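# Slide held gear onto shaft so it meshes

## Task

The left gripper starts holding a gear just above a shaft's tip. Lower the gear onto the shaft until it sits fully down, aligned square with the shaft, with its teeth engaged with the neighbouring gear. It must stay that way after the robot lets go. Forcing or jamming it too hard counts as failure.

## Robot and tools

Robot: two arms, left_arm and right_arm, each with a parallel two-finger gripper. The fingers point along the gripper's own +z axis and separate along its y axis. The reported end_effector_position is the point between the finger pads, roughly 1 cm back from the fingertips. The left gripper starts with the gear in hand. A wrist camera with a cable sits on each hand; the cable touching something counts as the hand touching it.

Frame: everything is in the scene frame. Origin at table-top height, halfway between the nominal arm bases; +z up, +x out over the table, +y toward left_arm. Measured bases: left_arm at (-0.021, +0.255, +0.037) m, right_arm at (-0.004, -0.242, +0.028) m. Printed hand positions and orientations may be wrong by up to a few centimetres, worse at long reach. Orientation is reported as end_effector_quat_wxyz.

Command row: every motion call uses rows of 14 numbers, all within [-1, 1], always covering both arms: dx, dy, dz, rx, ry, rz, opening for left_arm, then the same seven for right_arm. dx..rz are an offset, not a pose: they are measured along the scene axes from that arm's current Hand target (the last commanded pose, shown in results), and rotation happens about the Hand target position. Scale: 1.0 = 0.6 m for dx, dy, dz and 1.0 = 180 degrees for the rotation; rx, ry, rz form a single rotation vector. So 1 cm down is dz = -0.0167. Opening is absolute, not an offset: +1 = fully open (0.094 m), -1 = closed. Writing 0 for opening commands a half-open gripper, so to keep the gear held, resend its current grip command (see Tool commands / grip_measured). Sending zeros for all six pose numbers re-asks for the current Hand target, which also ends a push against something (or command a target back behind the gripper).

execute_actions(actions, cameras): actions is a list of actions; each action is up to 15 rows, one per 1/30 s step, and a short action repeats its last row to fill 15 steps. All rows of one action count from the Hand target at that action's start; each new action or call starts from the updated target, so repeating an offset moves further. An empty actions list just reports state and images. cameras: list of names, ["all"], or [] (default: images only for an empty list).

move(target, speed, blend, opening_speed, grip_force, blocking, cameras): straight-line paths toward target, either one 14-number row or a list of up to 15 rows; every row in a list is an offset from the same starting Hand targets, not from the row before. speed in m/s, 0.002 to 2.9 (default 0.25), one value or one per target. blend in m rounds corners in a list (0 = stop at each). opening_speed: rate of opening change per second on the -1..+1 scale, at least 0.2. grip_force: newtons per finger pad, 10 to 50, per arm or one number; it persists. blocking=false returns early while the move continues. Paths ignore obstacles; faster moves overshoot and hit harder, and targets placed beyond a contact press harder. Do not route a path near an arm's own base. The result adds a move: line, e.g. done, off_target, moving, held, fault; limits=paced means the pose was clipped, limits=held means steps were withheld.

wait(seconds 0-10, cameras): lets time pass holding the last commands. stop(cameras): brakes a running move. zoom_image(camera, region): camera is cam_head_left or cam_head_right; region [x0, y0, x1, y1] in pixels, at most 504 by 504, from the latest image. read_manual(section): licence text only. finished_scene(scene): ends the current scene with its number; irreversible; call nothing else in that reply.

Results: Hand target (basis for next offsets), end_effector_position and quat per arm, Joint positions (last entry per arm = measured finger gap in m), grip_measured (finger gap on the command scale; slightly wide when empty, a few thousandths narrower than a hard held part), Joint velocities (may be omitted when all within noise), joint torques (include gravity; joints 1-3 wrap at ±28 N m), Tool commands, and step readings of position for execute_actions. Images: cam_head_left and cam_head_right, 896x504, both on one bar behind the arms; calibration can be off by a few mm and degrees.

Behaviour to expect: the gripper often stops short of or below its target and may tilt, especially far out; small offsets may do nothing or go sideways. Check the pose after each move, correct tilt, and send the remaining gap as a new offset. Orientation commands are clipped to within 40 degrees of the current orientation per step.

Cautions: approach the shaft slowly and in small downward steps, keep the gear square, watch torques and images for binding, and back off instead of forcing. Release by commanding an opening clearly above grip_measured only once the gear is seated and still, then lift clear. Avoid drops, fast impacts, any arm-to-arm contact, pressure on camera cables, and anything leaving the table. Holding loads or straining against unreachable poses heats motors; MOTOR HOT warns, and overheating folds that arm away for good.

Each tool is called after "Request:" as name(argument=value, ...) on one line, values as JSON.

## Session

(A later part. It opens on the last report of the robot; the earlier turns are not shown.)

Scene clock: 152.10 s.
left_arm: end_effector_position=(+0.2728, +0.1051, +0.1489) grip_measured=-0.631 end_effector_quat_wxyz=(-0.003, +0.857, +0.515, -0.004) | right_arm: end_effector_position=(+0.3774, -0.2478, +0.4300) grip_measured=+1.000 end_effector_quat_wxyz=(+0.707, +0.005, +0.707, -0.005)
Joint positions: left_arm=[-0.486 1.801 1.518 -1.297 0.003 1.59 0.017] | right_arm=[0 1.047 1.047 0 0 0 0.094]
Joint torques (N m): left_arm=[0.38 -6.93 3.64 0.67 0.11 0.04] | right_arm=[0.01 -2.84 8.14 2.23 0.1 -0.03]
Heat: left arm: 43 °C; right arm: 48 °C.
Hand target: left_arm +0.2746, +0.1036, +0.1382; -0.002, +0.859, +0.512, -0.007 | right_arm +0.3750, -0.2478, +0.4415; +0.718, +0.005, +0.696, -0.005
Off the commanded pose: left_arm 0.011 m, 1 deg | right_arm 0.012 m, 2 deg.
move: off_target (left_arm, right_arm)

Request:
move(target=[0,-0.005,0.004,0,0,0,-1,0,0,0,0,0,0,1], speed=0.03)

Request:
move(target=[0,-0.003,0,0,0,0,-1,0,0,0,0,0,0,1], speed=0.03)

Request:
move(target=[0,-0.003,-0.002,0,0,0,-1,0,0,0,0,0,0,1], speed=0.03)

Scene clock: 153.37 s.
left_arm: end_effector_position=(+0.2728, +0.1050, +0.1489) grip_measured=-0.631 end_effector_quat_wxyz=(-0.003, +0.857, +0.515, -0.004) | right_arm: end_effector_position=(+0.3774, -0.2478, +0.4300) grip_measured=+1.000 end_effector_quat_wxyz=(+0.707, +0.005, +0.707, -0.005)
Joint positions: left_arm=[-0.486 1.801 1.518 -1.297 0.004 1.59 0.017] | right_arm=[0 1.047 1.047 0 0 0 0.094]
Joint torques (N m): left_arm=[-0.31 -6.49 5.03 0.56 0.1 -0.03] | right_arm=[0.02 -2.82 8.16 2.23 0.09 -0.03]
Heat: left arm: 43 °C; right arm: 48 °C.
Hand target: left_arm +0.2746, +0.1006, +0.1406; -0.002, +0.859, +0.512, -0.007 | right_arm +0.3750, -0.2478, +0.4415; +0.718, +0.005, +0.696, -0.005
Off the commanded pose: left_arm 0.010 m, 1 deg | right_arm 0.012 m, 2 deg.
move: off_target (right_arm)

Scene clock: 154.07 s.
left_arm: end_effector_position=(+0.2728, +0.1050, +0.1489) grip_measured=-0.631 end_effector_quat_wxyz=(-0.003, +0.857, +0.515, -0.004) | right_arm: end_effector_position=(+0.3774, -0.2478, +0.4300) grip_measured=+1.000 end_effector_quat_wxyz=(+0.707, +0.005, +0.707, -0.005)
Joint positions: left_arm=[-0.486 1.801 1.518 -1.297 0.004 1.59 0.017] | right_arm=[0 1.047 1.047 0 0 0 0.094]
Joint torques (N m): left_arm=[-0.69 -6.28 5.37 0.55 0.11 -0.08] | right_arm=[0.01 -2.85 8.17 2.23 0.09 -0.02]
Heat: left arm: 43 °C; right arm: 48 °C.
Hand target: left_arm +0.2746, +0.0988, +0.1406; -0.002, +0.859, +0.512, -0.007 | right_arm +0.3750, -0.2478, +0.4415; +0.718, +0.005, +0.696, -0.005
Off the commanded pose: left_arm 0.011 m, 1 deg | right_arm 0.012 m, 2 deg.
move: off_target (left_arm, right_arm)

Scene clock: 154.77 s.
left_arm: end_effector_position=(+0.2727, +0.1041, +0.1489) grip_measured=-0.631 end_effector_quat_wxyz=(-0.002, +0.858, +0.513, -0.004) | right_arm: end_effector_position=(+0.3774, -0.2478, +0.4300) grip_measured=+1.000 end_effector_quat_wxyz=(+0.707, +0.005, +0.707, -0.005)
Joint positions: left_arm=[-0.489 1.801 1.518 -1.296 0.004 1.59 0.017] | right_arm=[0 1.047 1.047 0 0 0 0.094]
Joint torques (N m): left_arm=[-0.84 -6 5.3 0.59 0.11 -0.12] | right_arm=[0.01 -2.84 8.17 2.23 0.09 -0.03]
Heat: left arm: 43 °C; right arm: 48 °C.
Hand target: left_arm +0.2746, +0.0970, +0.1394; -0.002, +0.859, +0.512, -0.007 | right_arm +0.3750, -0.2478, +0.4415; +0.718, +0.005, +0.696, -0.005
Off the commanded pose: left_arm 0.012 m, 0 deg | right_arm 0.012 m, 2 deg.
move: off_target (left_arm, right_arm)

Request:
move(target=[0,-0.002,-0.005,0,0,0,-1,0,0,0,0,0,0,1], speed=0.03)

Request:
move(target=[0,-0.003,0,0,0,0,-1,0,0,0,0,0,0,1], speed=0.03, cameras=["all"])

Request:
zoom_image(camera="cam_head_right", region=[370, 140, 440, 210])

Request:
zoom_image(camera="cam_head_left", region=[375, 140, 445, 210])

Scene clock: 156.40 s.
left_arm: end_effector_position=(+0.2726, +0.1033, +0.1489) grip_measured=-0.631 end_effector_quat_wxyz=(-0.002, +0.858, +0.513, -0.003) | right_arm: end_effector_position=(+0.3774, -0.2478, +0.4300) grip_measured=+1.000 end_effector_quat_wxyz=(+0.707, +0.005, +0.707, -0.005)
Joint positions: left_arm=[-0.491 1.801 1.518 -1.294 0.004 1.588 0.017] | right_arm=[0 1.047 1.047 0 0 0 0.094]
Joint torques (N m): left_arm=[-0.92 -5.78 4.56 0.68 0.1 -0.12] | right_arm=[0.02 -2.82 8.16 2.24 0.1 -0.03]
Heat: left arm: 43 °C; right arm: 48 °C.
Hand target: left_arm +0.2746, +0.0959, +0.1364; -0.002, +0.859, +0.512, -0.007 | right_arm +0.3750, -0.2478, +0.4415; +0.718, +0.005, +0.696, -0.005
Off the commanded pose: left_arm 0.015 m, 0 deg | right_arm 0.012 m, 2 deg.
move: off_target (left_arm, right_arm)

Scene clock: 157.10 s.
left_arm: end_effector_position=(+0.2724, +0.1017, +0.1492) grip_measured=-0.631 end_effector_quat_wxyz=(-0.001, +0.858, +0.513, -0.003) | right_arm: end_effector_position=(+0.3774, -0.2478, +0.4300) grip_measured=+1.000 end_effector_quat_wxyz=(+0.707, +0.005, +0.707, -0.005)
Joint positions: left_arm=[-0.496 1.801 1.519 -1.293 0.004 1.584 0.017] | right_arm=[0 1.047 1.047 0 0 0 0.094]
Joint torques (N m): left_arm=[-0.96 -5.48 4.79 0.68 0.11 -0.13] | right_arm=[0.03 -2.82 8.16 2.23 0.09 -0.02]
Heat: left arm: 43 °C; right arm: 48 °C.
Hand target: left_arm +0.2746, +0.0941, +0.1364; -0.002, +0.859, +0.512, -0.007 | right_arm +0.3750, -0.2478, +0.4415; +0.718, +0.005, +0.696, -0.005
Off the commanded pose: left_arm 0.015 m, 1 deg | right_arm 0.012 m, 2 deg.
move: off_target (left_arm, right_arm)

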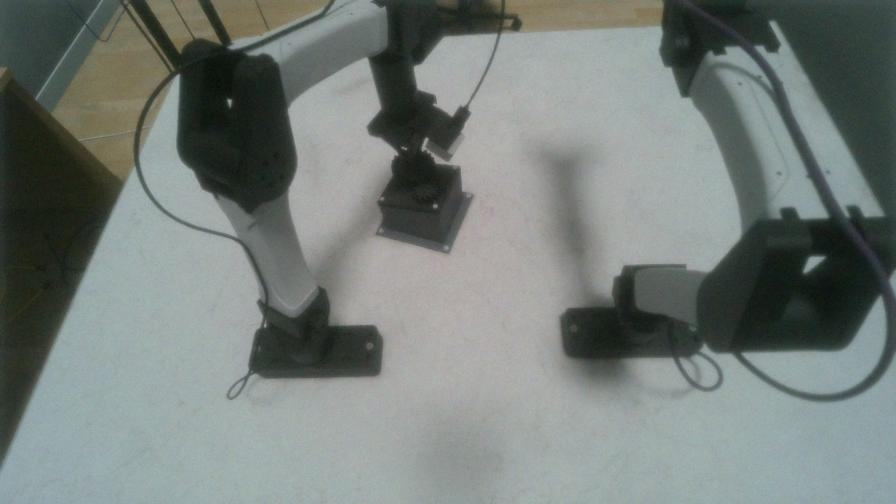

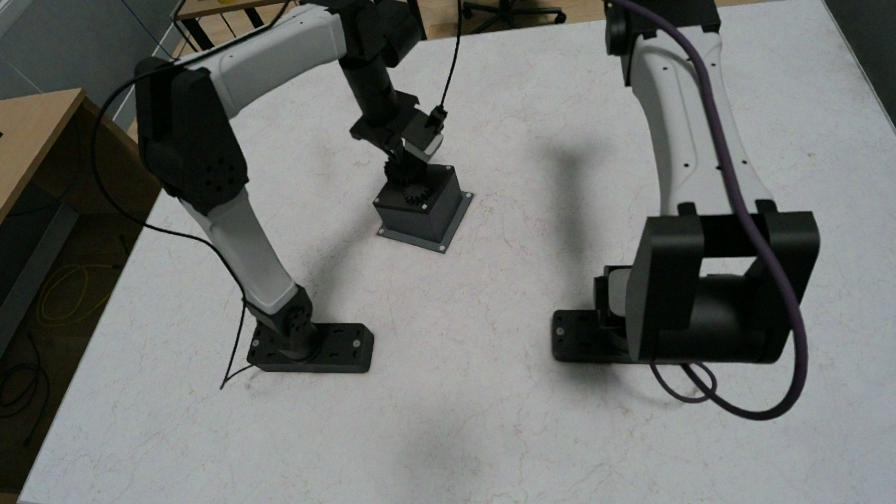

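Scaled by 7.200.

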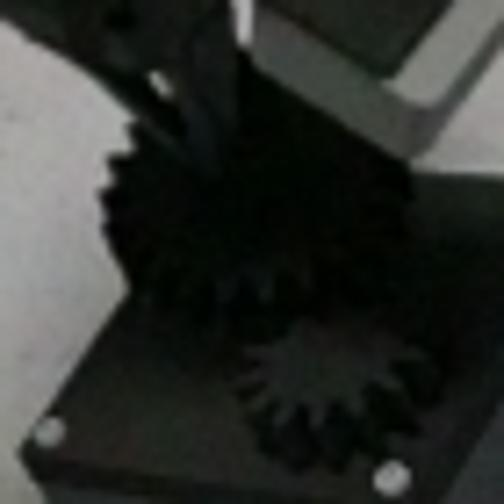

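Scaled by 7.200.

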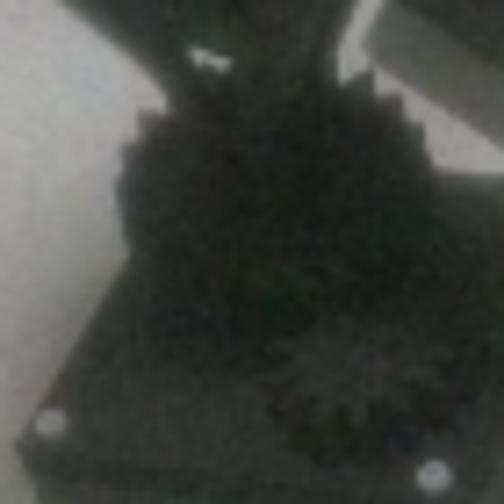

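Request:
move(target=[[0.0,0.006,0.036,0,0,0,-1,0,0,0,0,0,0,1],[-0.006,0.013,0.036,0,0,0,-1,0,0,0,0,0,0,1],[-0.006,0.013,0.022,0,0,0,-1,0,0,0,0,0,0,1]], speed=0.08)

Scene clock: 160.37 s.
left_arm: end_effector_position=(+0.2703, +0.1027, +0.1499) grip_measured=-0.631 end_effector_quat_wxyz=(-0.010, +0.858, +0.513, -0.008) | right_arm: end_effector_position=(+0.3774, -0.2478, +0.4300) grip_measured=+1.000 end_effector_quat_wxyz=(+0.707, +0.005, +0.707, -0.005)
Joint positions: left_arm=[-0.496 1.812 1.535 -1.319 0.004 1.583 0.017] | right_arm=[0 1.047 1.047 0 0 0 0.094]
Joint torques (N m): left_arm=[0.35 -8.99 4.88 0.43 0.09 0.02] | right_arm=[0.01 -2.85 8.14 2.23 0.09 -0.02]
Heat: left arm: 43 °C; right arm: 48 °C.
Hand target: left_arm +0.2710, +0.1018, +0.1496; -0.002, +0.859, +0.512, -0.007 | right_arm +0.3750, -0.2478, +0.4415; +0.718, +0.005, +0.696, -0.005
Off the commanded pose: left_arm 0.001 m, 1 deg | right_arm 0.012 m, 2 deg.
move: off_target (right_arm)

Request:
move(target=[0,0.003,-0.005,-0.001,-0.004,0,-1,0,0,0,0,0,0,1], speed=0.03)

Request:
move(target=[0,0.0025,-0.002,0,0,0,-1,0,0,0,0,0,0,1], speed=0.03)

Request:
move(target=[0,0.002,-0.002,0,0,0,-1,0,0,0,0,0,0,1], speed=0.03)

Request:
move(target=[0,0.002,0,0,0,0,-1,0,0,0,0,0,0,1], speed=0.03)

Scene clock: 162.10 s.
left_arm: end_effector_position=(+0.2699, +0.1041, +0.1498) grip_measured=-0.631 end_effector_quat_wxyz=(-0.003, +0.857, +0.515, -0.004) | right_arm: end_effector_position=(+0.3774, -0.2478, +0.4300) grip_measured=+1.000 end_effector_quat_wxyz=(+0.707, +0.005, +0.707, -0.005)
Joint positions: left_arm=[-0.493 1.793 1.512 -1.299 0.004 1.583 0.017] | right_arm=[0 1.047 1.047 0 0 0 0.094]
Joint torques (N m): left_arm=[0.42 -8.53 4.3 0.56 0.06 0.05] | right_arm=[0.03 -2.84 8.16 2.23 0.09 -0.02]
Heat: left arm: 43 °C; right arm: 48 °C.
Hand target: left_arm +0.2710, +0.1037, +0.1466; +0.003, +0.859, +0.512, -0.003 | right_arm +0.3750, -0.2478, +0.4415; +0.718, +0.005, +0.696, -0.005
Off the commanded pose: left_arm 0.003 m, 1 deg | right_arm 0.012 m, 2 deg.
move: off_target (right_arm)

Scene clock: 162.80 s.
left_arm: end_effector_position=(+0.2699, +0.1055, +0.1494) grip_measured=-0.631 end_effector_quat_wxyz=(-0.002, +0.857, +0.515, -0.004) | right_arm: end_effector_position=(+0.3774, -0.2478, +0.4300) grip_measured=+1.000 end_effector_quat_wxyz=(+0.707, +0.005, +0.707, -0.005)
Joint positions: left_arm=[-0.489 1.789 1.505 -1.295 0.004 1.586 0.017] | right_arm=[0 1.047 1.047 0 0 0 0.094]
Joint torques (N m): left_arm=[0.38 -8.29 4.18 0.55 0.06 0.08] | right_arm=[0.03 -2.84 8.17 2.24 0.1 -0.03]
Heat: left arm: 42 °C; right arm: 48 °C.
Hand target: left_arm +0.2710, +0.1052, +0.1453; +0.002, +0.859, +0.512, -0.003 | right_arm +0.3750, -0.2478, +0.4415; +0.718, +0.005, +0.696, -0.005
Off the commanded pose: left_arm 0.004 m, 1 deg | right_arm 0.012 m, 2 deg.
move: off_target (right_arm)

Scene clock: 163.50 s.
left_arm: end_effector_position=(+0.2699, +0.1067, +0.1493) grip_measured=-0.631 end_effector_quat_wxyz=(-0.002, +0.857, +0.515, -0.003) | right_arm: end_effector_position=(+0.3774, -0.2478, +0.4300) grip_measured=+1.000 end_effector_quat_wxyz=(+0.707, +0.005, +0.707, -0.005)
Joint positions: left_arm=[-0.486 1.785 1.499 -1.292 0.004 1.589 0.017] | right_arm=[0 1.047 1.047 0 0 0 0.094]
Joint torques (N m): left_arm=[0.36 -8.06 4.1 0.58 0.06 0.05] | right_arm=[0.01 -2.81 8.17 2.23 0.09 -0.03]
Heat: left arm: 42 °C; right arm: 48 °C.
Hand target: left_arm +0.2710, +0.1064, +0.1441; +0.002, +0.859, +0.512, -0.003 | right_arm +0.3750, -0.2478, +0.4415; +0.718, +0.005, +0.696, -0.005
Off the commanded pose: left_arm 0.005 m, 1 deg | right_arm 0.012 m, 2 deg.
move: off_target (right_arm)

Scene clock: 164.20 s.
left_arm: end_effector_position=(+0.2699, +0.1077, +0.1492) grip_measured=-0.631 end_effector_quat_wxyz=(-0.001, +0.857, +0.515, -0.003) | right_arm: end_effector_position=(+0.3774, -0.2478, +0.4300) grip_measured=+1.000 end_effector_quat_wxyz=(+0.707, +0.005, +0.707, -0.005)
Joint positions: left_arm=[-0.483 1.783 1.497 -1.29 0.005 1.592 0.017] | right_arm=[0 1.047 1.047 0 0 0 0.094]
Joint torques (N m): left_arm=[0.39 -8.06 4.12 0.56 0.05 0.08] | right_arm=[0.03 -2.82 8.14 2.23 0.09 -0.03]
Heat: left arm: 42 °C; right arm: 48 °C.
Hand target: left_arm +0.2710, +0.1076, +0.1442; +0.003, +0.859, +0.512, -0.003 | right_arm +0.3750, -0.2478, +0.4415; +0.718, +0.005, +0.696, -0.005
Off the commanded pose: left_arm 0.005 m, 1 deg | right_arm 0.012 m, 2 deg.
move: off_target (right_arm)

Request:
move(target=[[0,0,0.032,0,0,0,-1,0,0,0,0,0,0,1],[-0.004,0,0.032,0,0,0,-1,0,0,0,0,0,0,1],[-0.004,0,0.006,0,0,0,-1,0,0,0,0,0,0,1]], speed=0.08)

Request:
move(target=[0,-0.008,-0.006,0,0,0,-1,0,0,0,0,0,0,1], speed=0.03)

Request:
move(target=[0,-0.003,0,0,0,0,-1,0,0,0,0,0,0,1], speed=0.03)

Request:
move(target=[0,-0.003,0,0,0,0,-1,0,0,0,0,0,0,1], speed=0.03)

Scene clock: 166.50 s.
left_arm: end_effector_position=(+0.2663, +0.1098, +0.1495) grip_measured=-0.631 end_effector_quat_wxyz=(-0.007, +0.857, +0.515, -0.007) | right_arm: end_effector_position=(+0.3774, -0.2478, +0.4300) grip_measured=+1.000 end_effector_quat_wxyz=(+0.707, +0.005, +0.707, -0.005)
Joint positions: left_arm=[-0.482 1.78 1.495 -1.305 0.005 1.592 0.017] | right_arm=[0 1.047 1.047 0 0 0 0.094]
Joint torques (N m): left_arm=[0.06 -8.57 4.6 0.57 0.05 0.04] | right_arm=[0.02 -2.85 8.17 2.23 0.09 -0.02]
Heat: left arm: 42 °C; right arm: 48 °C.
Hand target: left_arm +0.2686, +0.1075, +0.1478; +0.003, +0.859, +0.512, -0.003 | right_arm +0.3750, -0.2478, +0.4415; +0.718, +0.005, +0.696, -0.005
Off the commanded pose: left_arm 0.004 m, 1 deg | right_arm 0.012 m, 2 deg.
move: off_target (right_arm)

Scene clock: 167.20 s.
left_arm: end_effector_position=(+0.2668, +0.1078, +0.1495) grip_measured=-0.631 end_effector_quat_wxyz=(-0.005, +0.858, +0.513, -0.006) | right_arm: end_effector_position=(+0.3774, -0.2478, +0.4300) grip_measured=+1.000 end_effector_quat_wxyz=(+0.707, +0.005, +0.707, -0.005)
Joint positions: left_arm=[-0.486 1.78 1.495 -1.3 0.005 1.592 0.017] | right_arm=[0 1.047 1.047 0 0 0 0.094]
Joint torques (N m): left_arm=[-0.66 -7.82 4.27 0.65 0.07 -0.1] | right_arm=[0.03 -2.85 8.16 2.23 0.1 -0.02]
Heat: left arm: 42 °C; right arm: 48 °C.
Hand target: left_arm +0.2686, +0.1028, +0.1442; +0.003, +0.859, +0.512, -0.003 | right_arm +0.3750, -0.2478, +0.4415; +0.718, +0.005, +0.696, -0.005
Off the commanded pose: left_arm 0.008 m, 1 deg | right_arm 0.012 m, 2 deg.
move: off_target (right_arm)

Scene clock: 167.90 s.
left_arm: end_effector_position=(+0.2669, +0.1063, +0.1497) grip_measured=-0.631 end_effector_quat_wxyz=(-0.003, +0.859, +0.512, -0.005) | right_arm: end_effector_position=(+0.3774, -0.2478, +0.4300) grip_measured=+1.000 end_effector_quat_wxyz=(+0.707, +0.005, +0.707, -0.005)
Joint positions: left_arm=[-0.49 1.78 1.495 -1.296 0.005 1.591 0.017] | right_arm=[0 1.047 1.047 0 0 0 0.094]
Joint torques (N m): left_arm=[-0.77 -7.5 4.66 0.62 0.06 -0.11] | right_arm=[0.01 -2.84 8.14 2.24 0.09 -0.03]
Heat: left arm: 42 °C; right arm: 48 °C.
Hand target: left_arm +0.2687, +0.1010, +0.1442; +0.003, +0.859, +0.512, -0.003 | right_arm +0.3750, -0.2478, +0.4415; +0.718, +0.005, +0.696, -0.005
Off the commanded pose: left_arm 0.008 m, 1 deg | right_arm 0.012 m, 2 deg.
move: off_target (right_arm)

Scene clock: 168.60 s.
left_arm: end_effector_position=(+0.2669, +0.1051, +0.1497) grip_measured=-0.631 end_effector_quat_wxyz=(-0.002, +0.858, +0.513, -0.004) | right_arm: end_effector_position=(+0.3774, -0.2478, +0.4300) grip_measured=+1.000 end_effector_quat_wxyz=(+0.707, +0.005, +0.707, -0.005)
Joint positions: left_arm=[-0.494 1.78 1.495 -1.295 0.005 1.586 0.017] | right_arm=[0 1.047 1.047 0 0 0 0.094]
Joint torques (N m): left_arm=[-0.87 -7.2 4.98 0.61 0.05 -0.12] | right_arm=[0.03 -2.81 8.16 2.24 0.09 -0.02]
Heat: left arm: 42 °C; right arm: 48 °C.
Hand target: left_arm +0.2687, +0.0992, +0.1442; +0.002, +0.859, +0.512, -0.003 | right_arm +0.3750, -0.2478, +0.4415; +0.718, +0.005, +0.696, -0.005
Off the commanded pose: left_arm 0.008 m, 1 deg | right_arm 0.012 m, 2 deg.
move: off_target (right_arm)

Request:
move(target=[[0,0.006,0.034,0,0,0,-1,0,0,0,0,0,0,1],[0.011,0.0075,0.034,0,0,0,-1,0,0,0,0,0,0,1],[0.0105,0.0075,0.01,0,0,0,-1,0,0,0,0,0,0,1]], speed=0.08)

Scene clock: 176.47 s.
left_arm: end_effector_position=(+0.2712, +0.1042, +0.1530) grip_measured=-0.631 end_effector_quat_wxyz=(-0.001, +0.857, +0.515, -0.004) | right_arm: end_effector_position=(+0.3774, -0.2478, +0.4300) grip_measured=+1.000 end_effector_quat_wxyz=(+0.707, +0.005, +0.707, -0.005)
Joint positions: left_arm=[-0.49 1.793 1.524 -1.308 0.005 1.586 0.017] | right_arm=[0 1.047 1.047 0 0 0 0.094]
Joint torques (N m): left_arm=[0.57 -7.43 5.86 0.48 0.05 0.07] | right_arm=[0.03 -2.82 8.14 2.24 0.09 -0.03]
Heat: left arm: 42 °C; right arm: 48 °C.
Hand target: left_arm +0.2749, +0.1037, +0.1501; +0.002, +0.859, +0.512, -0.003 | right_arm +0.3750, -0.2478, +0.4415; +0.718, +0.005, +0.696, -0.005
Off the commanded pose: left_arm 0.005 m, 1 deg | right_arm 0.012 m, 2 deg.
move: off_target (right_arm)

Request:
move(target=[0.002,0.0015,-0.004,0,0,0,-1,0,0,0,0,0,0,1], speed=0.04)

Request:
move(target=[0,0,-0.008,0,0,0,-1,0,0,0,0,0,0,1], speed=0.04)

Request:
move(target=[0,0,-0.006,0,0,0.015,-1,0,0,0,0,0,0,1], speed=0.04)

Request:
move(target=[0,0,0,0,0,-0.03,-1,0,0,0,0,0,0,1], speed=0.04)

Scene clock: 177.77 s.
left_arm: end_effector_position=(+0.2724, +0.1046, +0.1518) grip_measured=-0.631 end_effector_quat_wxyz=(+0.001, +0.858, +0.514, -0.003) | right_arm: end_effector_position=(+0.3774, -0.2478, +0.4300) grip_measured=+1.000 end_effector_quat_wxyz=(+0.707, +0.005, +0.707, -0.005)
Joint positions: left_arm=[-0.487 1.793 1.52 -1.3 0.005 1.59 0.017] | right_arm=[0 1.047 1.047 0 0 0 0.094]
Joint torques (N m): left_arm=[0.77 -7.12 5.81 0.46 0.06 0.11] | right_arm=[0.02 -2.82 8.17 2.23 0.1 -0.02]
Heat: left arm: 42 °C; right arm: 48 °C.
Hand target: left_arm +0.2761, +0.1046, +0.1477; +0.002, +0.859, +0.512, -0.003 | right_arm +0.3750, -0.2478, +0.4415; +0.718, +0.005, +0.696, -0.005
Off the commanded pose: left_arm 0.006 m, 0 deg | right_arm 0.012 m, 2 deg.
move: off_target (right_arm)

Scene clock: 178.57 s.
left_arm: end_effector_position=(+0.2721, +0.1055, +0.1494) grip_measured=-0.631 end_effector_quat_wxyz=(+0.000, +0.858, +0.514, -0.004) | right_arm: end_effector_position=(+0.3774, -0.2478, +0.4300) grip_measured=+1.000 end_effector_quat_wxyz=(+0.707, +0.005, +0.707, -0.005)
Joint positions: left_arm=[-0.485 1.793 1.51 -1.292 0.005 1.592 0.017] | right_arm=[0 1.047 1.047 0 0 0 0.094]
Joint torques (N m): left_arm=[0.53 -7.02 4.96 0.6 0.05 0.07] | right_arm=[0.03 -2.82 8.17 2.23 0.09 -0.02]
Heat: left arm: 42 °C; right arm: 48 °C.
Hand target: left_arm +0.2761, +0.1046, +0.1429; +0.002, +0.859, +0.512, -0.003 | right_arm +0.3750, -0.2478, +0.4415; +0.718, +0.005, +0.696, -0.005
Off the commanded pose: left_arm 0.008 m, 0 deg | right_arm 0.012 m, 2 deg.
move: off_target (right_arm)

Scene clock: 179.60 s.
left_arm: end_effector_position=(+0.2718, +0.1055, +0.1489) grip_measured=-0.631 end_effector_quat_wxyz=(-0.001, +0.851, +0.525, -0.004) | right_arm: end_effector_position=(+0.3774, -0.2478, +0.4300) grip_measured=+1.000 end_effector_quat_wxyz=(+0.707, +0.005, +0.707, -0.005)
Joint positions: left_arm=[-0.485 1.793 1.508 -1.292 0.006 1.566 0.017] | right_arm=[0 1.047 1.047 0 0 0 0.094]
Joint torques (N m): left_arm=[0.54 -6.99 3.92 0.72 0.07 -0.12] | right_arm=[-0.01 -2.85 8.16 2.23 0.09 -0.02]
Heat: left arm: 42 °C; right arm: 49 °C.
Hand target: left_arm +0.2761, +0.1047, +0.1393; +0.002, +0.847, +0.532, -0.003 | right_arm +0.3750, -0.2478, +0.4415; +0.718, +0.005, +0.696, -0.005
Off the commanded pose: left_arm 0.011 m, 1 deg | right_arm 0.012 m, 2 deg.
move: off_target (left_arm, right_arm)

Scene clock: 181.23 s.
left_arm: end_effector_position=(+0.2733, +0.1052, +0.1489) grip_measured=-0.631 end_effector_quat_wxyz=(+0.002, +0.869, +0.495, -0.002) | right_arm: end_effector_position=(+0.3774, -0.2478, +0.4300) grip_measured=+1.000 end_effector_quat_wxyz=(+0.707, +0.005, +0.707, -0.005)
Joint positions: left_arm=[-0.484 1.793 1.508 -1.285 0.006 1.639 0.017] | right_arm=[0 1.047 1.047 0 0 0 0.094]
Joint torques (N m): left_arm=[0.4 -6.93 3.95 0.67 0.05 0.07] | right_arm=[0.02 -2.84 8.16 2.23 0.09 -0.03]
Heat: left arm: 42 °C; right arm: 49 °C.
Hand target: left_arm +0.2760, +0.1046, +0.1393; +0.002, +0.871, +0.492, -0.003 | right_arm +0.3750, -0.2478, +0.4415; +0.718, +0.005, +0.696, -0.005
Off the commanded pose: left_arm 0.010 m, 0 deg | right_arm 0.012 m, 2 deg.
move: off_target (right_arm)

Request:
move(target=[0.005,0.002,0,0,0,0.01,-1,0,0,0,0,0,0,1], speed=0.04)

Request:
move(target=[0.003,-0.004,0,0,0,0,-1,0,0,0,0,0,0,1], speed=0.04)

Request:
move(target=[0.003,0.006,0,0,0,0,-1,0,0,0,0,0,0,1], speed=0.04)

Request:
move(target=[0.0,0.004,0,0,0,0,-1,0,0,0,0,0,0,1], speed=0.04, cameras=["all"])

Request:
zoom_image(camera="cam_head_right", region=[370, 140, 440, 210])

Request:
zoom_image(camera="cam_head_left", region=[375, 140, 445, 210])

Scene clock: 182.80 s.
left_arm: end_effector_position=(+0.2741, +0.1065, +0.1489) grip_measured=-0.631 end_effector_quat_wxyz=(+0.002, +0.867, +0.499, -0.003) | right_arm: end_effector_position=(+0.3774, -0.2478, +0.4300) grip_measured=+1.000 end_effector_quat_wxyz=(+0.707, +0.005, +0.707, -0.005)
Joint positions: left_arm=[-0.478 1.793 1.508 -1.285 0.008 1.634 0.017] | right_arm=[0 1.047 1.047 0 0 0 0.094]
Joint torques (N m): left_arm=[0.58 -6.26 4.83 0.65 0.03 -0.16] | right_arm=[0.01 -2.82 8.16 2.23 0.1 -0.02]
Heat: left arm: 42 °C; right arm: 49 °C.
Hand target: left_arm +0.2791, +0.1058, +0.1393; +0.002, +0.863, +0.505, -0.003 | right_arm +0.3750, -0.2478, +0.4415; +0.718, +0.005, +0.696, -0.005
Off the commanded pose: left_arm 0.011 m, 1 deg | right_arm 0.012 m, 2 deg.
move: off_target (left_arm, right_arm)

Scene clock: 183.50 s.
left_arm: end_effector_position=(+0.2741, +0.1065, +0.1488) grip_measured=-0.631 end_effector_quat_wxyz=(+0.002, +0.866, +0.501, -0.003) | right_arm: end_effector_position=(+0.3774, -0.2478, +0.4300) grip_measured=+1.000 end_effector_quat_wxyz=(+0.707, +0.005, +0.707, -0.005)
Joint positions: left_arm=[-0.478 1.793 1.508 -1.285 0.008 1.63 0.017] | right_arm=[0 1.047 1.047 0 0 0 0.094]
Joint torques (N m): left_arm=[0.28 -5.48 6.01 0.62 0.02 -0.14] | right_arm=[0.03 -2.84 8.16 2.23 0.1 -0.03]
Heat: left arm: 42 °C; right arm: 49 °C.
Hand target: left_arm +0.2809, +0.1034, +0.1393; +0.003, +0.863, +0.505, -0.003 | right_arm +0.3750, -0.2478, +0.4415; +0.718, +0.005, +0.696, -0.005
Off the commanded pose: left_arm 0.012 m, 1 deg | right_arm 0.012 m, 2 deg.
move: off_target (left_arm, right_arm)

Scene clock: 184.20 s.
left_arm: end_effector_position=(+0.2751, +0.1085, +0.1482) grip_measured=-0.631 end_effector_quat_wxyz=(+0.002, +0.864, +0.504, -0.005) | right_arm: end_effector_position=(+0.3774, -0.2478, +0.4300) grip_measured=+1.000 end_effector_quat_wxyz=(+0.707, +0.005, +0.707, -0.005)
Joint positions: left_arm=[-0.47 1.795 1.508 -1.285 0.011 1.63 0.017] | right_arm=[0 1.047 1.047 0 0 0 0.094]
Joint torques (N m): left_arm=[0.53 -5.57 6.04 0.62 0 0] | right_arm=[0.02 -2.82 8.17 2.23 0.09 -0.03]
Heat: left arm: 42 °C; right arm: 49 °C.
Hand target: left_arm +0.2827, +0.1070, +0.1393; +0.002, +0.863, +0.505, -0.003 | right_arm +0.3750, -0.2478, +0.4415; +0.718, +0.005, +0.696, -0.005
Off the commanded pose: left_arm 0.012 m, 0 deg | right_arm 0.012 m, 2 deg.
move: off_target (left_arm, right_arm)

Scene clock: 184.90 s.
left_arm: end_effector_position=(+0.2758, +0.1101, +0.1481) grip_measured=-0.631 end_effector_quat_wxyz=(+0.003, +0.862, +0.507, -0.005) | right_arm: end_effector_position=(+0.3774, -0.2478, +0.4300) grip_measured=+1.000 end_effector_quat_wxyz=(+0.707, +0.005, +0.707, -0.005)
Joint positions: left_arm=[-0.464 1.796 1.508 -1.285 0.012 1.63 0.017] | right_arm=[0 1.047 1.047 0 0 0 0.094]
Joint torques (N m): left_arm=[0.54 -5.97 5.61 0.62 0 0.06] | right_arm=[0.03 -2.84 8.16 2.23 0.09 -0.03]
Heat: left arm: 42 °C; right arm: 49 °C.
Hand target: left_arm +0.2827, +0.1094, +0.1394; +0.003, +0.863, +0.505, -0.003 | right_arm +0.3750, -0.2478, +0.4415; +0.718, +0.005, +0.696, -0.005
Off the commanded pose: left_arm 0.011 m, 0 deg | right_arm 0.012 m, 2 deg.
move: off_target (left_arm, right_arm)

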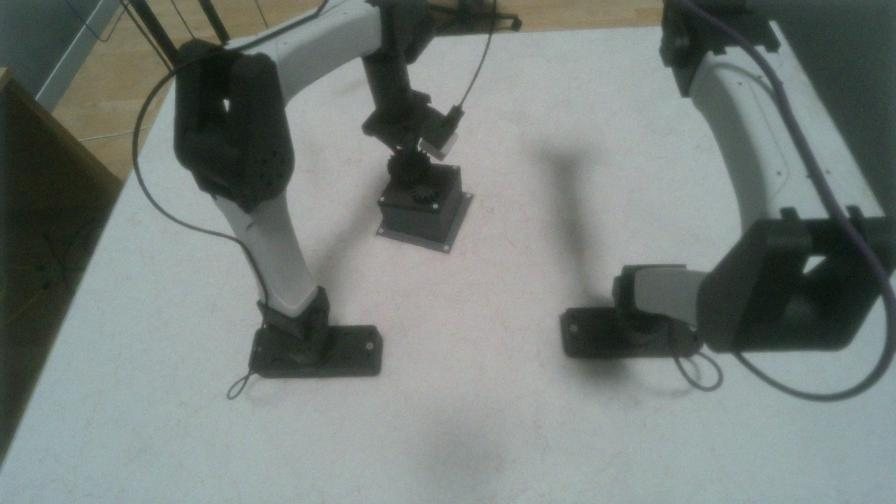

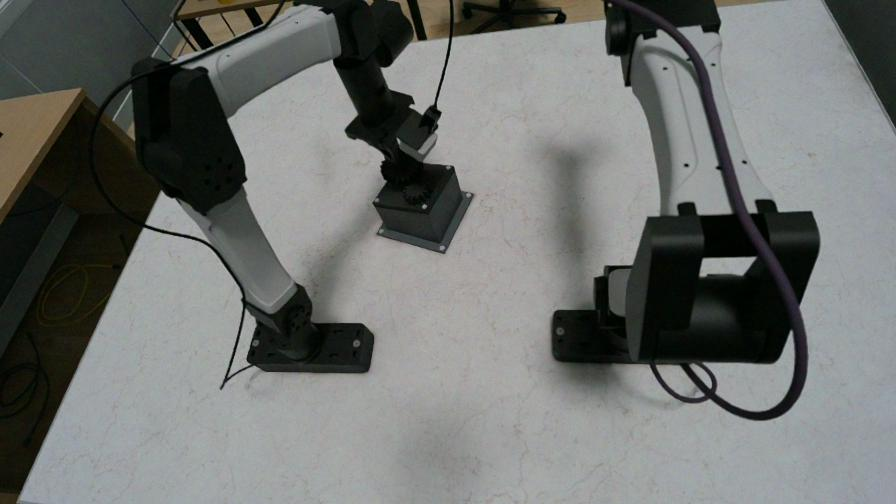

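Scaled by 7.200.

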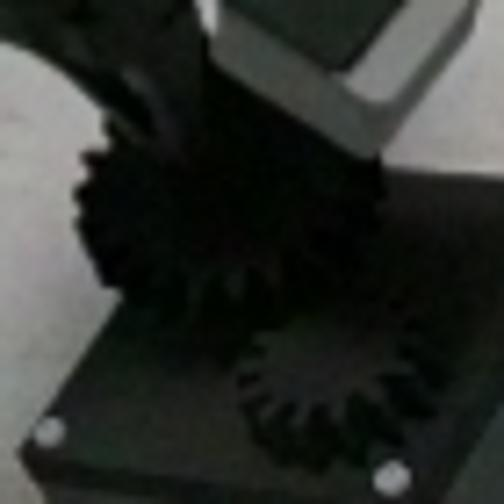

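Scaled by 7.200.

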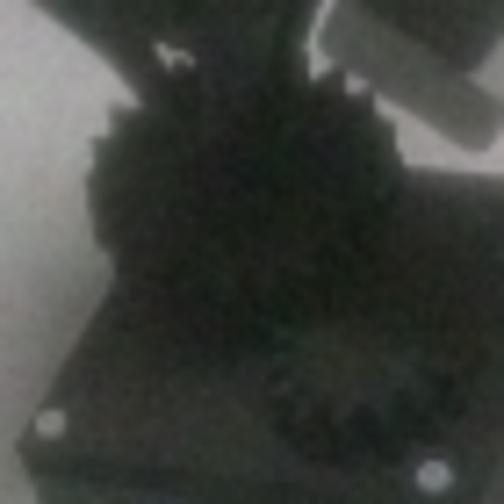

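Request:
move(target=[[0,-0.003,0.034,0,0,0,-1,0,0,0,0,0,0,1],[0.000,-0.009,0.034,0,0,0,-1,0,0,0,0,0,0,1],[0.001,-0.009,0.022,0,0,0,-1,0,0,0,0,0,0,1]], speed=0.08)

Scene clock: 188.57 s.
left_arm: end_effector_position=(+0.2812, +0.1058, +0.1569) grip_measured=-0.631 end_effector_quat_wxyz=(+0.004, +0.863, +0.505, -0.004) | right_arm: end_effector_position=(+0.3774, -0.2478, +0.4300) grip_measured=+1.000 end_effector_quat_wxyz=(+0.707, +0.005, +0.707, -0.005)
Joint positions: left_arm=[-0.469 1.816 1.569 -1.321 0.012 1.63 0.017] | right_arm=[0 1.047 1.047 0 0 0 0.094]
Joint torques (N m): left_arm=[-0.18 -7.16 5.96 0.44 -0.02 -0.09] | right_arm=[0.02 -2.81 8.13 2.23 0.09 -0.03]
Heat: left arm: 42 °C; right arm: 49 °C.
Hand target: left_arm +0.2834, +0.1040, +0.1526; +0.003, +0.863, +0.505, -0.003 | right_arm +0.3750, -0.2478, +0.4415; +0.718, +0.005, +0.696, -0.005
Off the commanded pose: left_arm 0.005 m, 0 deg | right_arm 0.012 m, 2 deg.
move: off_target (right_arm)

Request:
move(target=[-0.002,-0.001,-0.015,0,0,0,-1,0,0,0,0,0,0,1], speed=0.04)

Request:
move(target=[-0.006,0,-0.002,0,0,0,-1,0,0,0,0,0,0,1], speed=0.03)

Request:
move(target=[-0.004,0,-0.001,0,0,0,-1,0,0,0,0,0,0,1], speed=0.03)

Request:
move(target=[-0.004,0,0,0,0,0,-1,0,0,0,0,0,0,1], speed=0.03)

Scene clock: 190.10 s.
left_arm: end_effector_position=(+0.2799, +0.1061, +0.1478) grip_measured=-0.631 end_effector_quat_wxyz=(+0.003, +0.863, +0.505, -0.005) | right_arm: end_effector_position=(+0.3774, -0.2478, +0.4300) grip_measured=+1.000 end_effector_quat_wxyz=(+0.707, +0.005, +0.707, -0.005)
Joint positions: left_arm=[-0.47 1.816 1.533 -1.289 0.012 1.629 0.017] | right_arm=[0 1.047 1.047 0 0 0 0.094]
Joint torques (N m): left_arm=[-0.4 -7.25 5.79 0.49 -0.03 -0.1] | right_arm=[0.02 -2.82 8.16 2.23 0.1 -0.03]
Heat: left arm: 42 °C; right arm: 49 °C.
Hand target: left_arm +0.2821, +0.1033, +0.1436; +0.003, +0.863, +0.505, -0.003 | right_arm +0.3750, -0.2478, +0.4415; +0.718, +0.005, +0.696, -0.005
Off the commanded pose: left_arm 0.006 m, 0 deg | right_arm 0.012 m, 2 deg.
move: off_target (right_arm)

Scene clock: 191.07 s.
left_arm: end_effector_position=(+0.2769, +0.1076, +0.1434) grip_measured=-0.631 end_effector_quat_wxyz=(-0.005, +0.863, +0.505, -0.006) | right_arm: end_effector_position=(+0.3774, -0.2478, +0.4300) grip_measured=+1.000 end_effector_quat_wxyz=(+0.707, +0.005, +0.707, -0.005)
Joint positions: left_arm=[-0.473 1.816 1.515 -1.284 0.005 1.624 0.017] | right_arm=[0 1.047 1.047 0 0 0 0.094]
Joint torques (N m): left_arm=[-0.47 -8.36 5.55 0.48 0.07 -0.11] | right_arm=[0.03 -2.82 8.17 2.24 0.09 -0.03]
Heat: left arm: 42 °C; right arm: 49 °C.
Hand target: left_arm +0.2786, +0.1034, +0.1424; +0.002, +0.863, +0.505, -0.003 | right_arm +0.3750, -0.2478, +0.4415; +0.718, +0.005, +0.696, -0.005
Off the commanded pose: left_arm 0.005 m, 1 deg | right_arm 0.012 m, 2 deg.
move: off_target (right_arm)

Scene clock: 191.77 s.
left_arm: end_effector_position=(+0.2768, +0.1080, +0.1401) grip_measured=-0.631 end_effector_quat_wxyz=(-0.006, +0.863, +0.506, -0.004) | right_arm: end_effector_position=(+0.3774, -0.2478, +0.4300) grip_measured=+1.000 end_effector_quat_wxyz=(+0.707, +0.005, +0.707, -0.005)
Joint positions: left_arm=[-0.475 1.816 1.502 -1.271 -0.001 1.621 0.017] | right_arm=[0 1.047 1.047 0 0 0 0.094]
Joint torques (N m): left_arm=[-0.59 -9.11 5.61 0.41 0.11 -0.11] | right_arm=[0.01 -2.84 8.14 2.24 0.09 -0.03]
Heat: left arm: 42 °C; right arm: 49 °C.
Hand target: left_arm +0.2761, +0.1034, +0.1418; +0.002, +0.863, +0.505, -0.003 | right_arm +0.3750, -0.2478, +0.4415; +0.718, +0.005, +0.696, -0.005
Off the commanded pose: left_arm 0.005 m, 1 deg | right_arm 0.012 m, 2 deg.
move: off_target (right_arm)

Scene clock: 192.47 s.
left_arm: end_effector_position=(+0.2766, +0.1080, +0.1385) grip_measured=-0.631 end_effector_quat_wxyz=(-0.007, +0.862, +0.506, -0.002) | right_arm: end_effector_position=(+0.3774, -0.2478, +0.4300) grip_measured=+1.000 end_effector_quat_wxyz=(+0.707, +0.005, +0.707, -0.005)
Joint positions: left_arm=[-0.477 1.816 1.496 -1.264 -0.004 1.618 0.017] | right_arm=[0 1.047 1.047 0 0 0 0.094]
Joint torques (N m): left_arm=[-0.66 -9.8 5.27 0.35 0.15 -0.11] | right_arm=[0.02 -2.84 8.14 2.22 0.1 -0.02]
Heat: left arm: 42 °C; right arm: 49 °C.
Hand target: left_arm +0.2738, +0.1034, +0.1418; +0.003, +0.863, +0.505, -0.003 | right_arm +0.3750, -0.2478, +0.4415; +0.718, +0.005, +0.696, -0.005
Off the commanded pose: left_arm 0.006 m, 1 deg | right_arm 0.012 m, 2 deg.
move: off_target (right_arm)

Request:
move(target=[0.005,0.0075,-0.004,0,0,0,-1,0,0,0,0,0,0,1], speed=0.03)

Request:
move(target=[0,0,-0.005,0,0,0,-1,0,0,0,0,0,0,1], speed=0.03)

Scene clock: 195.27 s.
left_arm: end_effector_position=(+0.2767, +0.1082, +0.1383) grip_measured=-0.631 end_effector_quat_wxyz=(-0.007, +0.862, +0.507, -0.002) | right_arm: end_effector_position=(+0.3774, -0.2478, +0.4300) grip_measured=+1.000 end_effector_quat_wxyz=(+0.707, +0.005, +0.707, -0.005)
Joint positions: left_arm=[-0.476 1.816 1.495 -1.264 -0.004 1.618 0.017] | right_arm=[0 1.047 1.047 0 0 0 0.094]
Joint torques (N m): left_arm=[0.58 -9.47 4.82 0.43 0.15 0.04] | right_arm=[0.03 -2.84 8.17 2.23 0.09 -0.02]
Heat: left arm: 42 °C; right arm: 49 °C.
Hand target: left_arm +0.2767, +0.1079, +0.1394; +0.002, +0.863, +0.505, -0.003 | right_arm +0.3750, -0.2478, +0.4415; +0.718, +0.005, +0.696, -0.005
Off the commanded pose: left_arm 0.001 m, 1 deg | right_arm 0.012 m, 2 deg.
move: off_target (right_arm)

Scene clock: 195.97 s.
left_arm: end_effector_position=(+0.2767, +0.1083, +0.1381) grip_measured=-0.631 end_effector_quat_wxyz=(-0.005, +0.862, +0.507, -0.001) | right_arm: end_effector_position=(+0.3774, -0.2478, +0.4300) grip_measured=+1.000 end_effector_quat_wxyz=(+0.707, +0.005, +0.707, -0.005)
Joint positions: left_arm=[-0.476 1.812 1.488 -1.257 -0.004 1.618 0.017] | right_arm=[0 1.047 1.047 0 0 0 0.094]
Joint torques (N m): left_arm=[0.62 -8.95 4.48 0.5 0.14 0.05] | right_arm=[0.01 -2.82 8.17 2.23 0.09 -0.03]
Heat: left arm: 42 °C; right arm: 49 °C.
Hand target: left_arm +0.2768, +0.1079, +0.1364; +0.003, +0.863, +0.505, -0.003 | right_arm +0.3750, -0.2478, +0.4415; +0.718, +0.005, +0.696, -0.005
Off the commanded pose: left_arm 0.002 m, 1 deg | right_arm 0.012 m, 2 deg.
move: off_target (right_arm)

Request:
move(target=[0,0,-0.004,0,0,0.03,-1,0,0,0,0,0,0,1], speed=0.05)

Request:
move(target=[0,0,0,0,0,-0.06,-1,0,0,0,0,0,0,1], speed=0.05, cameras=["all"])

Scene clock: 198.03 s.
left_arm: end_effector_position=(+0.2767, +0.1083, +0.1379) grip_measured=-0.631 end_effector_quat_wxyz=(-0.003, +0.843, +0.537, +0.000) | right_arm: end_effector_position=(+0.3774, -0.2478, +0.4300) grip_measured=+1.000 end_effector_quat_wxyz=(+0.707, +0.005, +0.707, -0.005)
Joint positions: left_arm=[-0.476 1.808 1.482 -1.251 -0.004 1.546 0.017] | right_arm=[0 1.047 1.047 0 0 0 0.094]
Joint torques (N m): left_arm=[0.62 -8.51 4.19 0.54 0.14 -0.16] | right_arm=[-0.01 -2.82 8.16 2.23 0.09 -0.02]
Heat: left arm: 42 °C; right arm: 49 °C.
Hand target: left_arm +0.2768, +0.1079, +0.1340; +0.003, +0.838, +0.545, -0.002 | right_arm +0.3750, -0.2478, +0.4415; +0.718, +0.005, +0.696, -0.005
Off the commanded pose: left_arm 0.004 m, 1 deg | right_arm 0.012 m, 2 deg.
move: off_target (right_arm)

Scene clock: 200.47 s.
left_arm: end_effector_position=(+0.2768, +0.1084, +0.1379) grip_measured=-0.631 end_effector_quat_wxyz=(-0.002, +0.882, +0.471, -0.001) | right_arm: end_effector_position=(+0.3774, -0.2478, +0.4300) grip_measured=+1.000 end_effector_quat_wxyz=(+0.707, +0.005, +0.707, -0.005)
Joint positions: left_arm=[-0.474 1.808 1.482 -1.251 -0.001 1.701 0.017] | right_arm=[0 1.047 1.047 0 0 0 0.094]
Joint torques (N m): left_arm=[0.4 -8.4 4.37 0.52 0.11 0.16] | right_arm=[0.03 -2.82 8.16 2.24 0.09 -0.02]
Heat: left arm: 42 °C; right arm: 49 °C.
Hand target: left_arm +0.2768, +0.1079, +0.1340; +0.002, +0.886, +0.464, -0.003 | right_arm +0.3750, -0.2478, +0.4415; +0.718, +0.005, +0.696, -0.005
Off the commanded pose: left_arm 0.004 m, 1 deg | right_arm 0.012 m, 2 deg.
move: off_target (right_arm)

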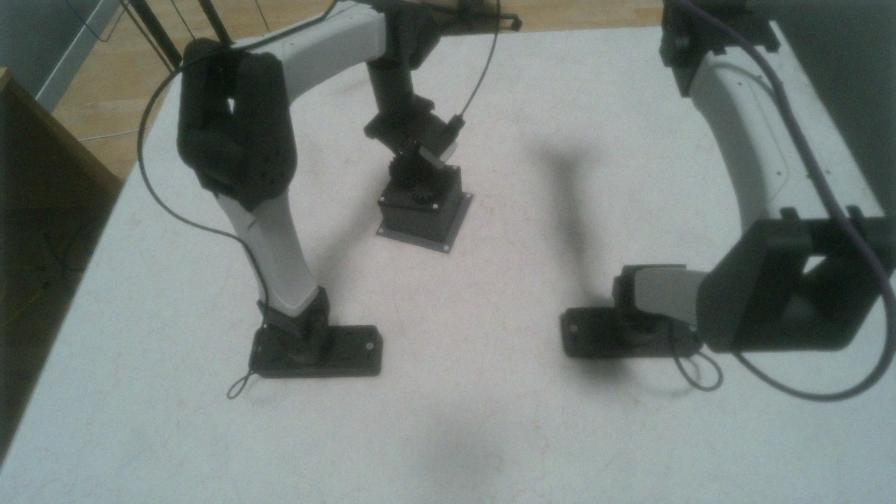

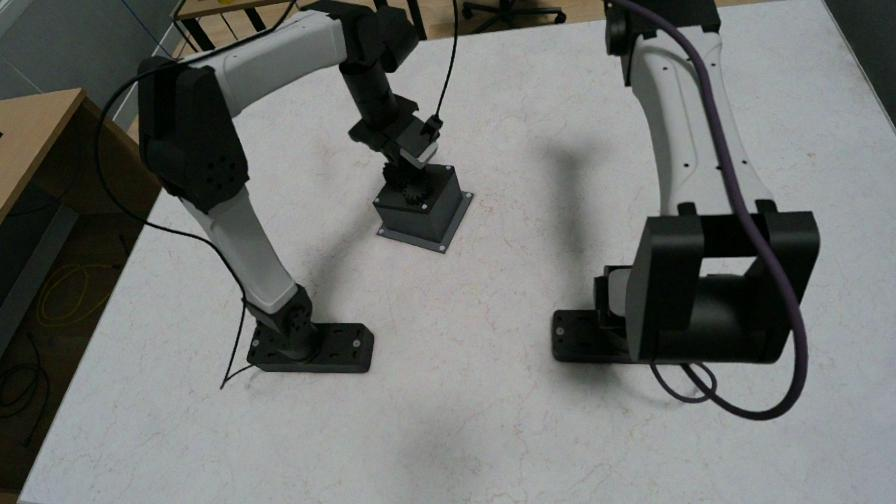

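Request:
zoom_image(camera="cam_head_right", region=[350, 120, 480, 260])

Request:
zoom_image(camera="cam_head_left", region=[370, 130, 480, 260])

Scaled by 3.600.

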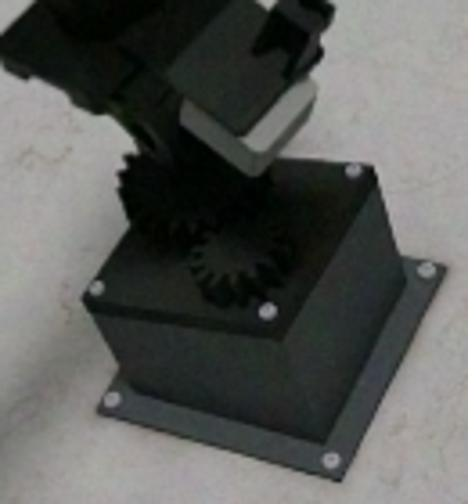

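Scaled by 3.877.

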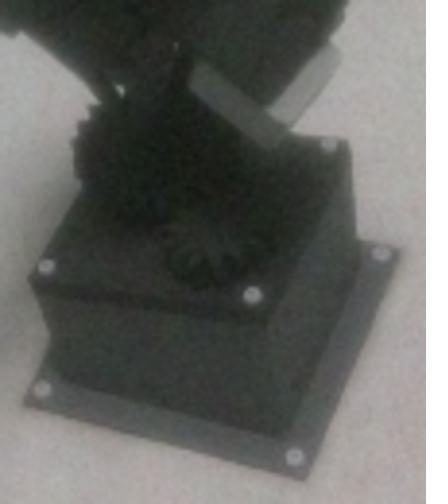

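Request:
move(target=[0,0,0,0,0,0.08,-1,0,0,0,0,0,0,1], speed=0.08, cameras=["all"])

Request:
zoom_image(camera="cam_head_right", region=[350, 120, 480, 260])

Scene clock: 205.40 s.
left_arm: end_effector_position=(+0.2768, +0.1084, +0.1379) grip_measured=-0.631 end_effector_quat_wxyz=(-0.002, +0.825, +0.565, -0.001) | right_arm: end_effector_position=(+0.3774, -0.2478, +0.4300) grip_measured=+1.000 end_effector_quat_wxyz=(+0.707, +0.005, +0.707, -0.005)
Joint positions: left_arm=[-0.474 1.808 1.482 -1.25 -0.001 1.483 0.017] | right_arm=[0 1.047 1.047 0 0 0 0.094]
Joint torques (N m): left_arm=[0.4 -8.55 4.16 0.54 0.11 -0.13] | right_arm=[0.02 -2.85 8.16 2.23 0.09 -0.03]
Heat: left arm: 42 °C; right arm: 49 °C.
Hand target: left_arm +0.2768, +0.1079, +0.1340; +0.003, +0.821, +0.571, -0.002 | right_arm +0.3750, -0.2478, +0.4415; +0.718, +0.005, +0.696, -0.005
Off the commanded pose: left_arm 0.004 m, 1 deg | right_arm 0.012 m, 2 deg.
move: off_target (right_arm)

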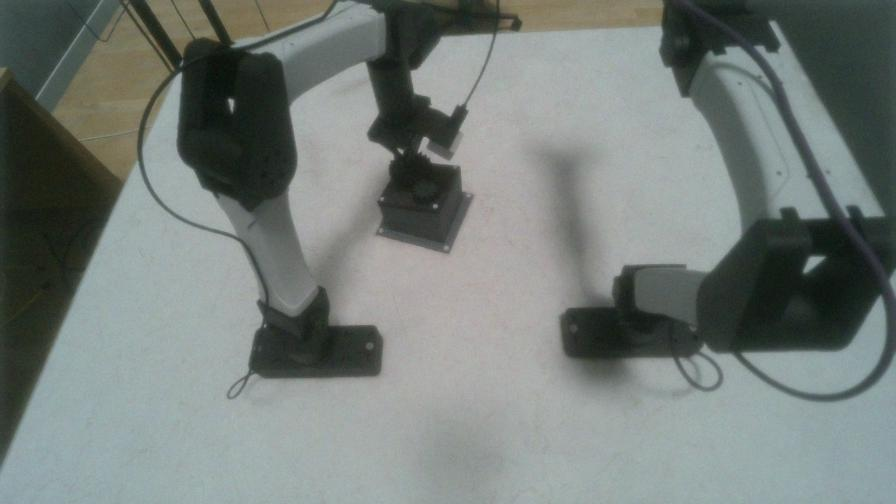

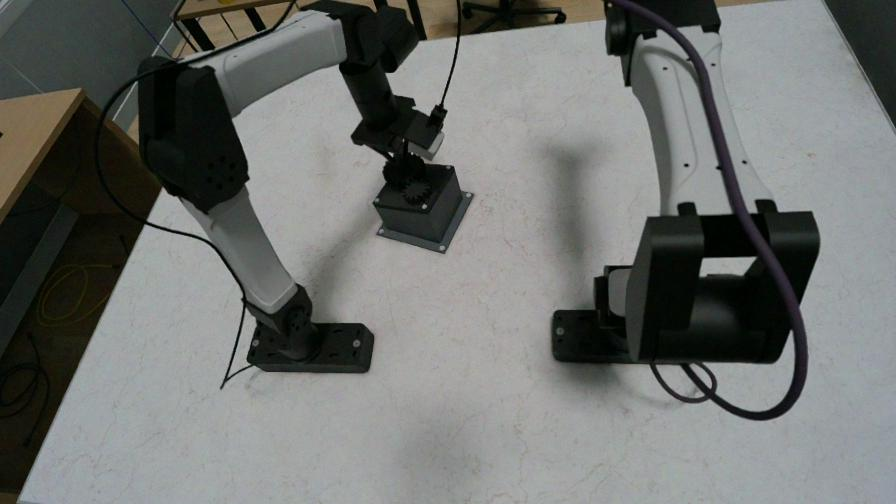

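Scaled by 3.600.

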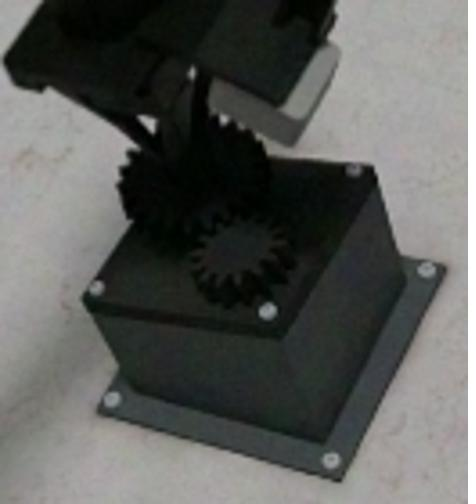

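Request:
zoom_image(camera="cam_head_right", region=[375, 140, 445, 215])

Request:
zoom_image(camera="cam_head_left", region=[380, 140, 450, 215])

Scaled by 6.720.

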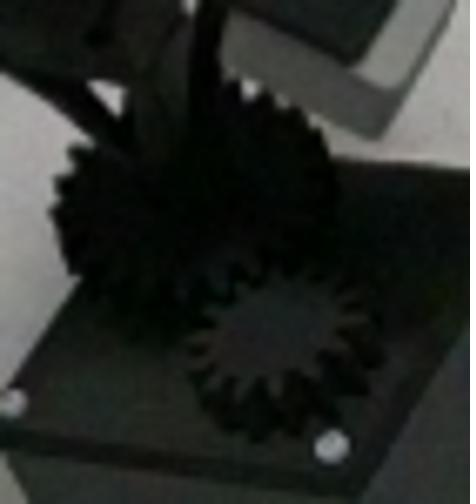

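Scaled by 6.720.

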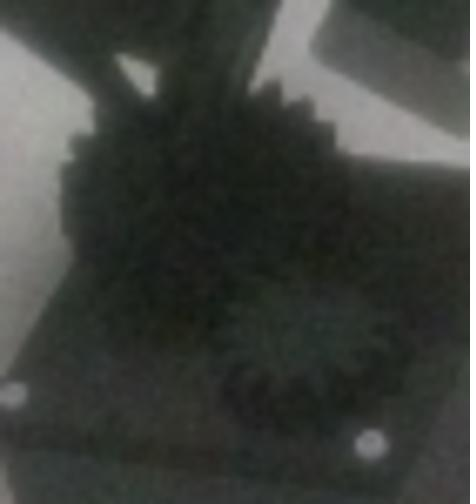

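Request:
move(target=[0,0.0008,0.0055,0,0,0,-0.2,0,0,0,0,0,0,1], speed=0.05, opening_speed=0.5)

Request:
move(target=[0,0,0.12,0,0,0,-0.2,0,0,0,0,0,0,1], speed=0.15, cameras=["all"])

Request:
zoom_image(camera="cam_head_right", region=[375, 140, 445, 215])

Request:
zoom_image(camera="cam_head_left", region=[380, 140, 450, 215])

Scene clock: 208.60 s.
left_arm: end_effector_position=(+0.2755, +0.1090, +0.1363) grip_measured=-0.203 end_effector_quat_wxyz=(-0.005, +0.824, +0.567, -0.002) | right_arm: end_effector_position=(+0.3774, -0.2478, +0.4300) grip_measured=+1.000 end_effector_quat_wxyz=(+0.707, +0.005, +0.707, -0.005)
Joint positions: left_arm=[-0.474 1.808 1.476 -1.25 -0.001 1.478 0.037] | right_arm=[0 1.047 1.047 0 0 0 0.094]
Joint torques (N m): left_arm=[0.53 -8.73 5.63 0.41 0.12 -0.11] | right_arm=[0.05 -2.86 8.17 2.23 0.1 -0.03]
Heat: left arm: 42 °C; right arm: 49 °C.
Hand target: left_arm +0.2768, +0.1084, +0.1372; +0.003, +0.821, +0.571, -0.002 | right_arm +0.3750, -0.2478, +0.4415; +0.718, +0.005, +0.696, -0.005
Off the commanded pose: left_arm 0.002 m, 1 deg | right_arm 0.012 m, 2 deg.
move: off_target (right_arm)

Scene clock: 209.90 s.
left_arm: end_effector_position=(+0.2765, +0.1085, +0.2075) grip_measured=-0.203 end_effector_quat_wxyz=(+0.004, +0.824, +0.567, +0.002) | right_arm: end_effector_position=(+0.3774, -0.2478, +0.4300) grip_measured=+1.000 end_effector_quat_wxyz=(+0.707, +0.005, +0.707, -0.005)
Joint positions: left_arm=[-0.474 1.808 1.759 -1.514 -0.001 1.478 0.037] | right_arm=[0 1.047 1.047 0 0 0 0.094]
Joint torques (N m): left_arm=[0.54 -7.27 7.64 0.21 0.11 -0.11] | right_arm=[0.01 -2.84 8.18 2.23 0.09 -0.03]
Heat: left arm: 42 °C; right arm: 49 °C.
Hand target: left_arm +0.2768, +0.1084, +0.2092; +0.003, +0.821, +0.571, -0.002 | right_arm +0.3750, -0.2478, +0.4415; +0.718, +0.005, +0.696, -0.005
Off the commanded pose: left_arm 0.002 m, 1 deg | right_arm 0.012 m, 2 deg.
move: off_target (right_arm)

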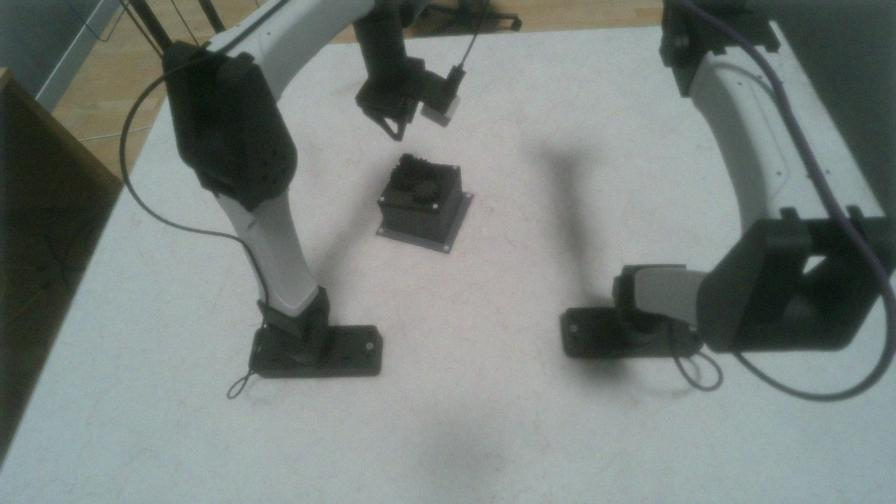

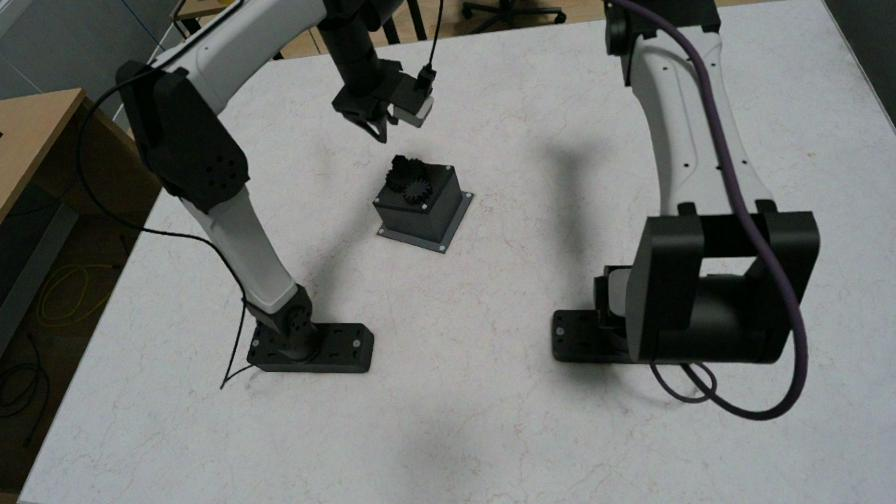

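Scaled by 6.720.

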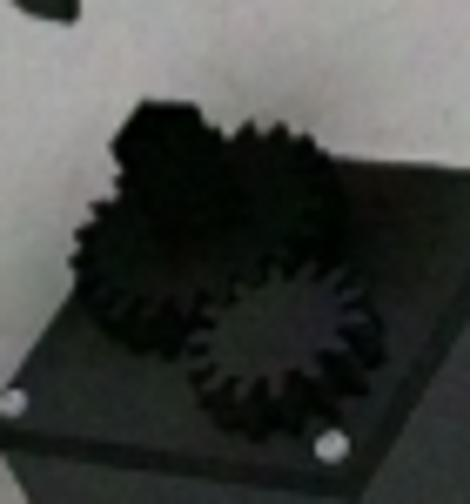

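Scaled by 6.720.

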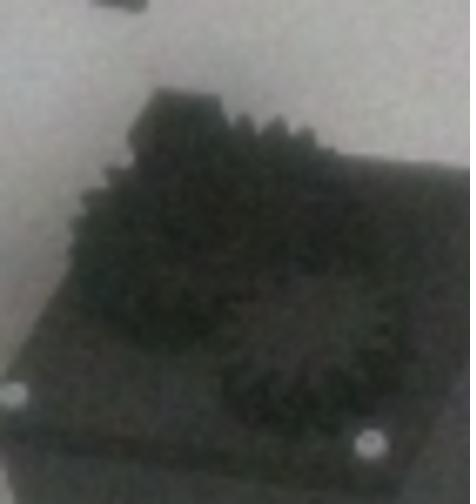

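Flat and meshed.

Request:
finished_scene(scene=2)

The scene is finished: the task was done.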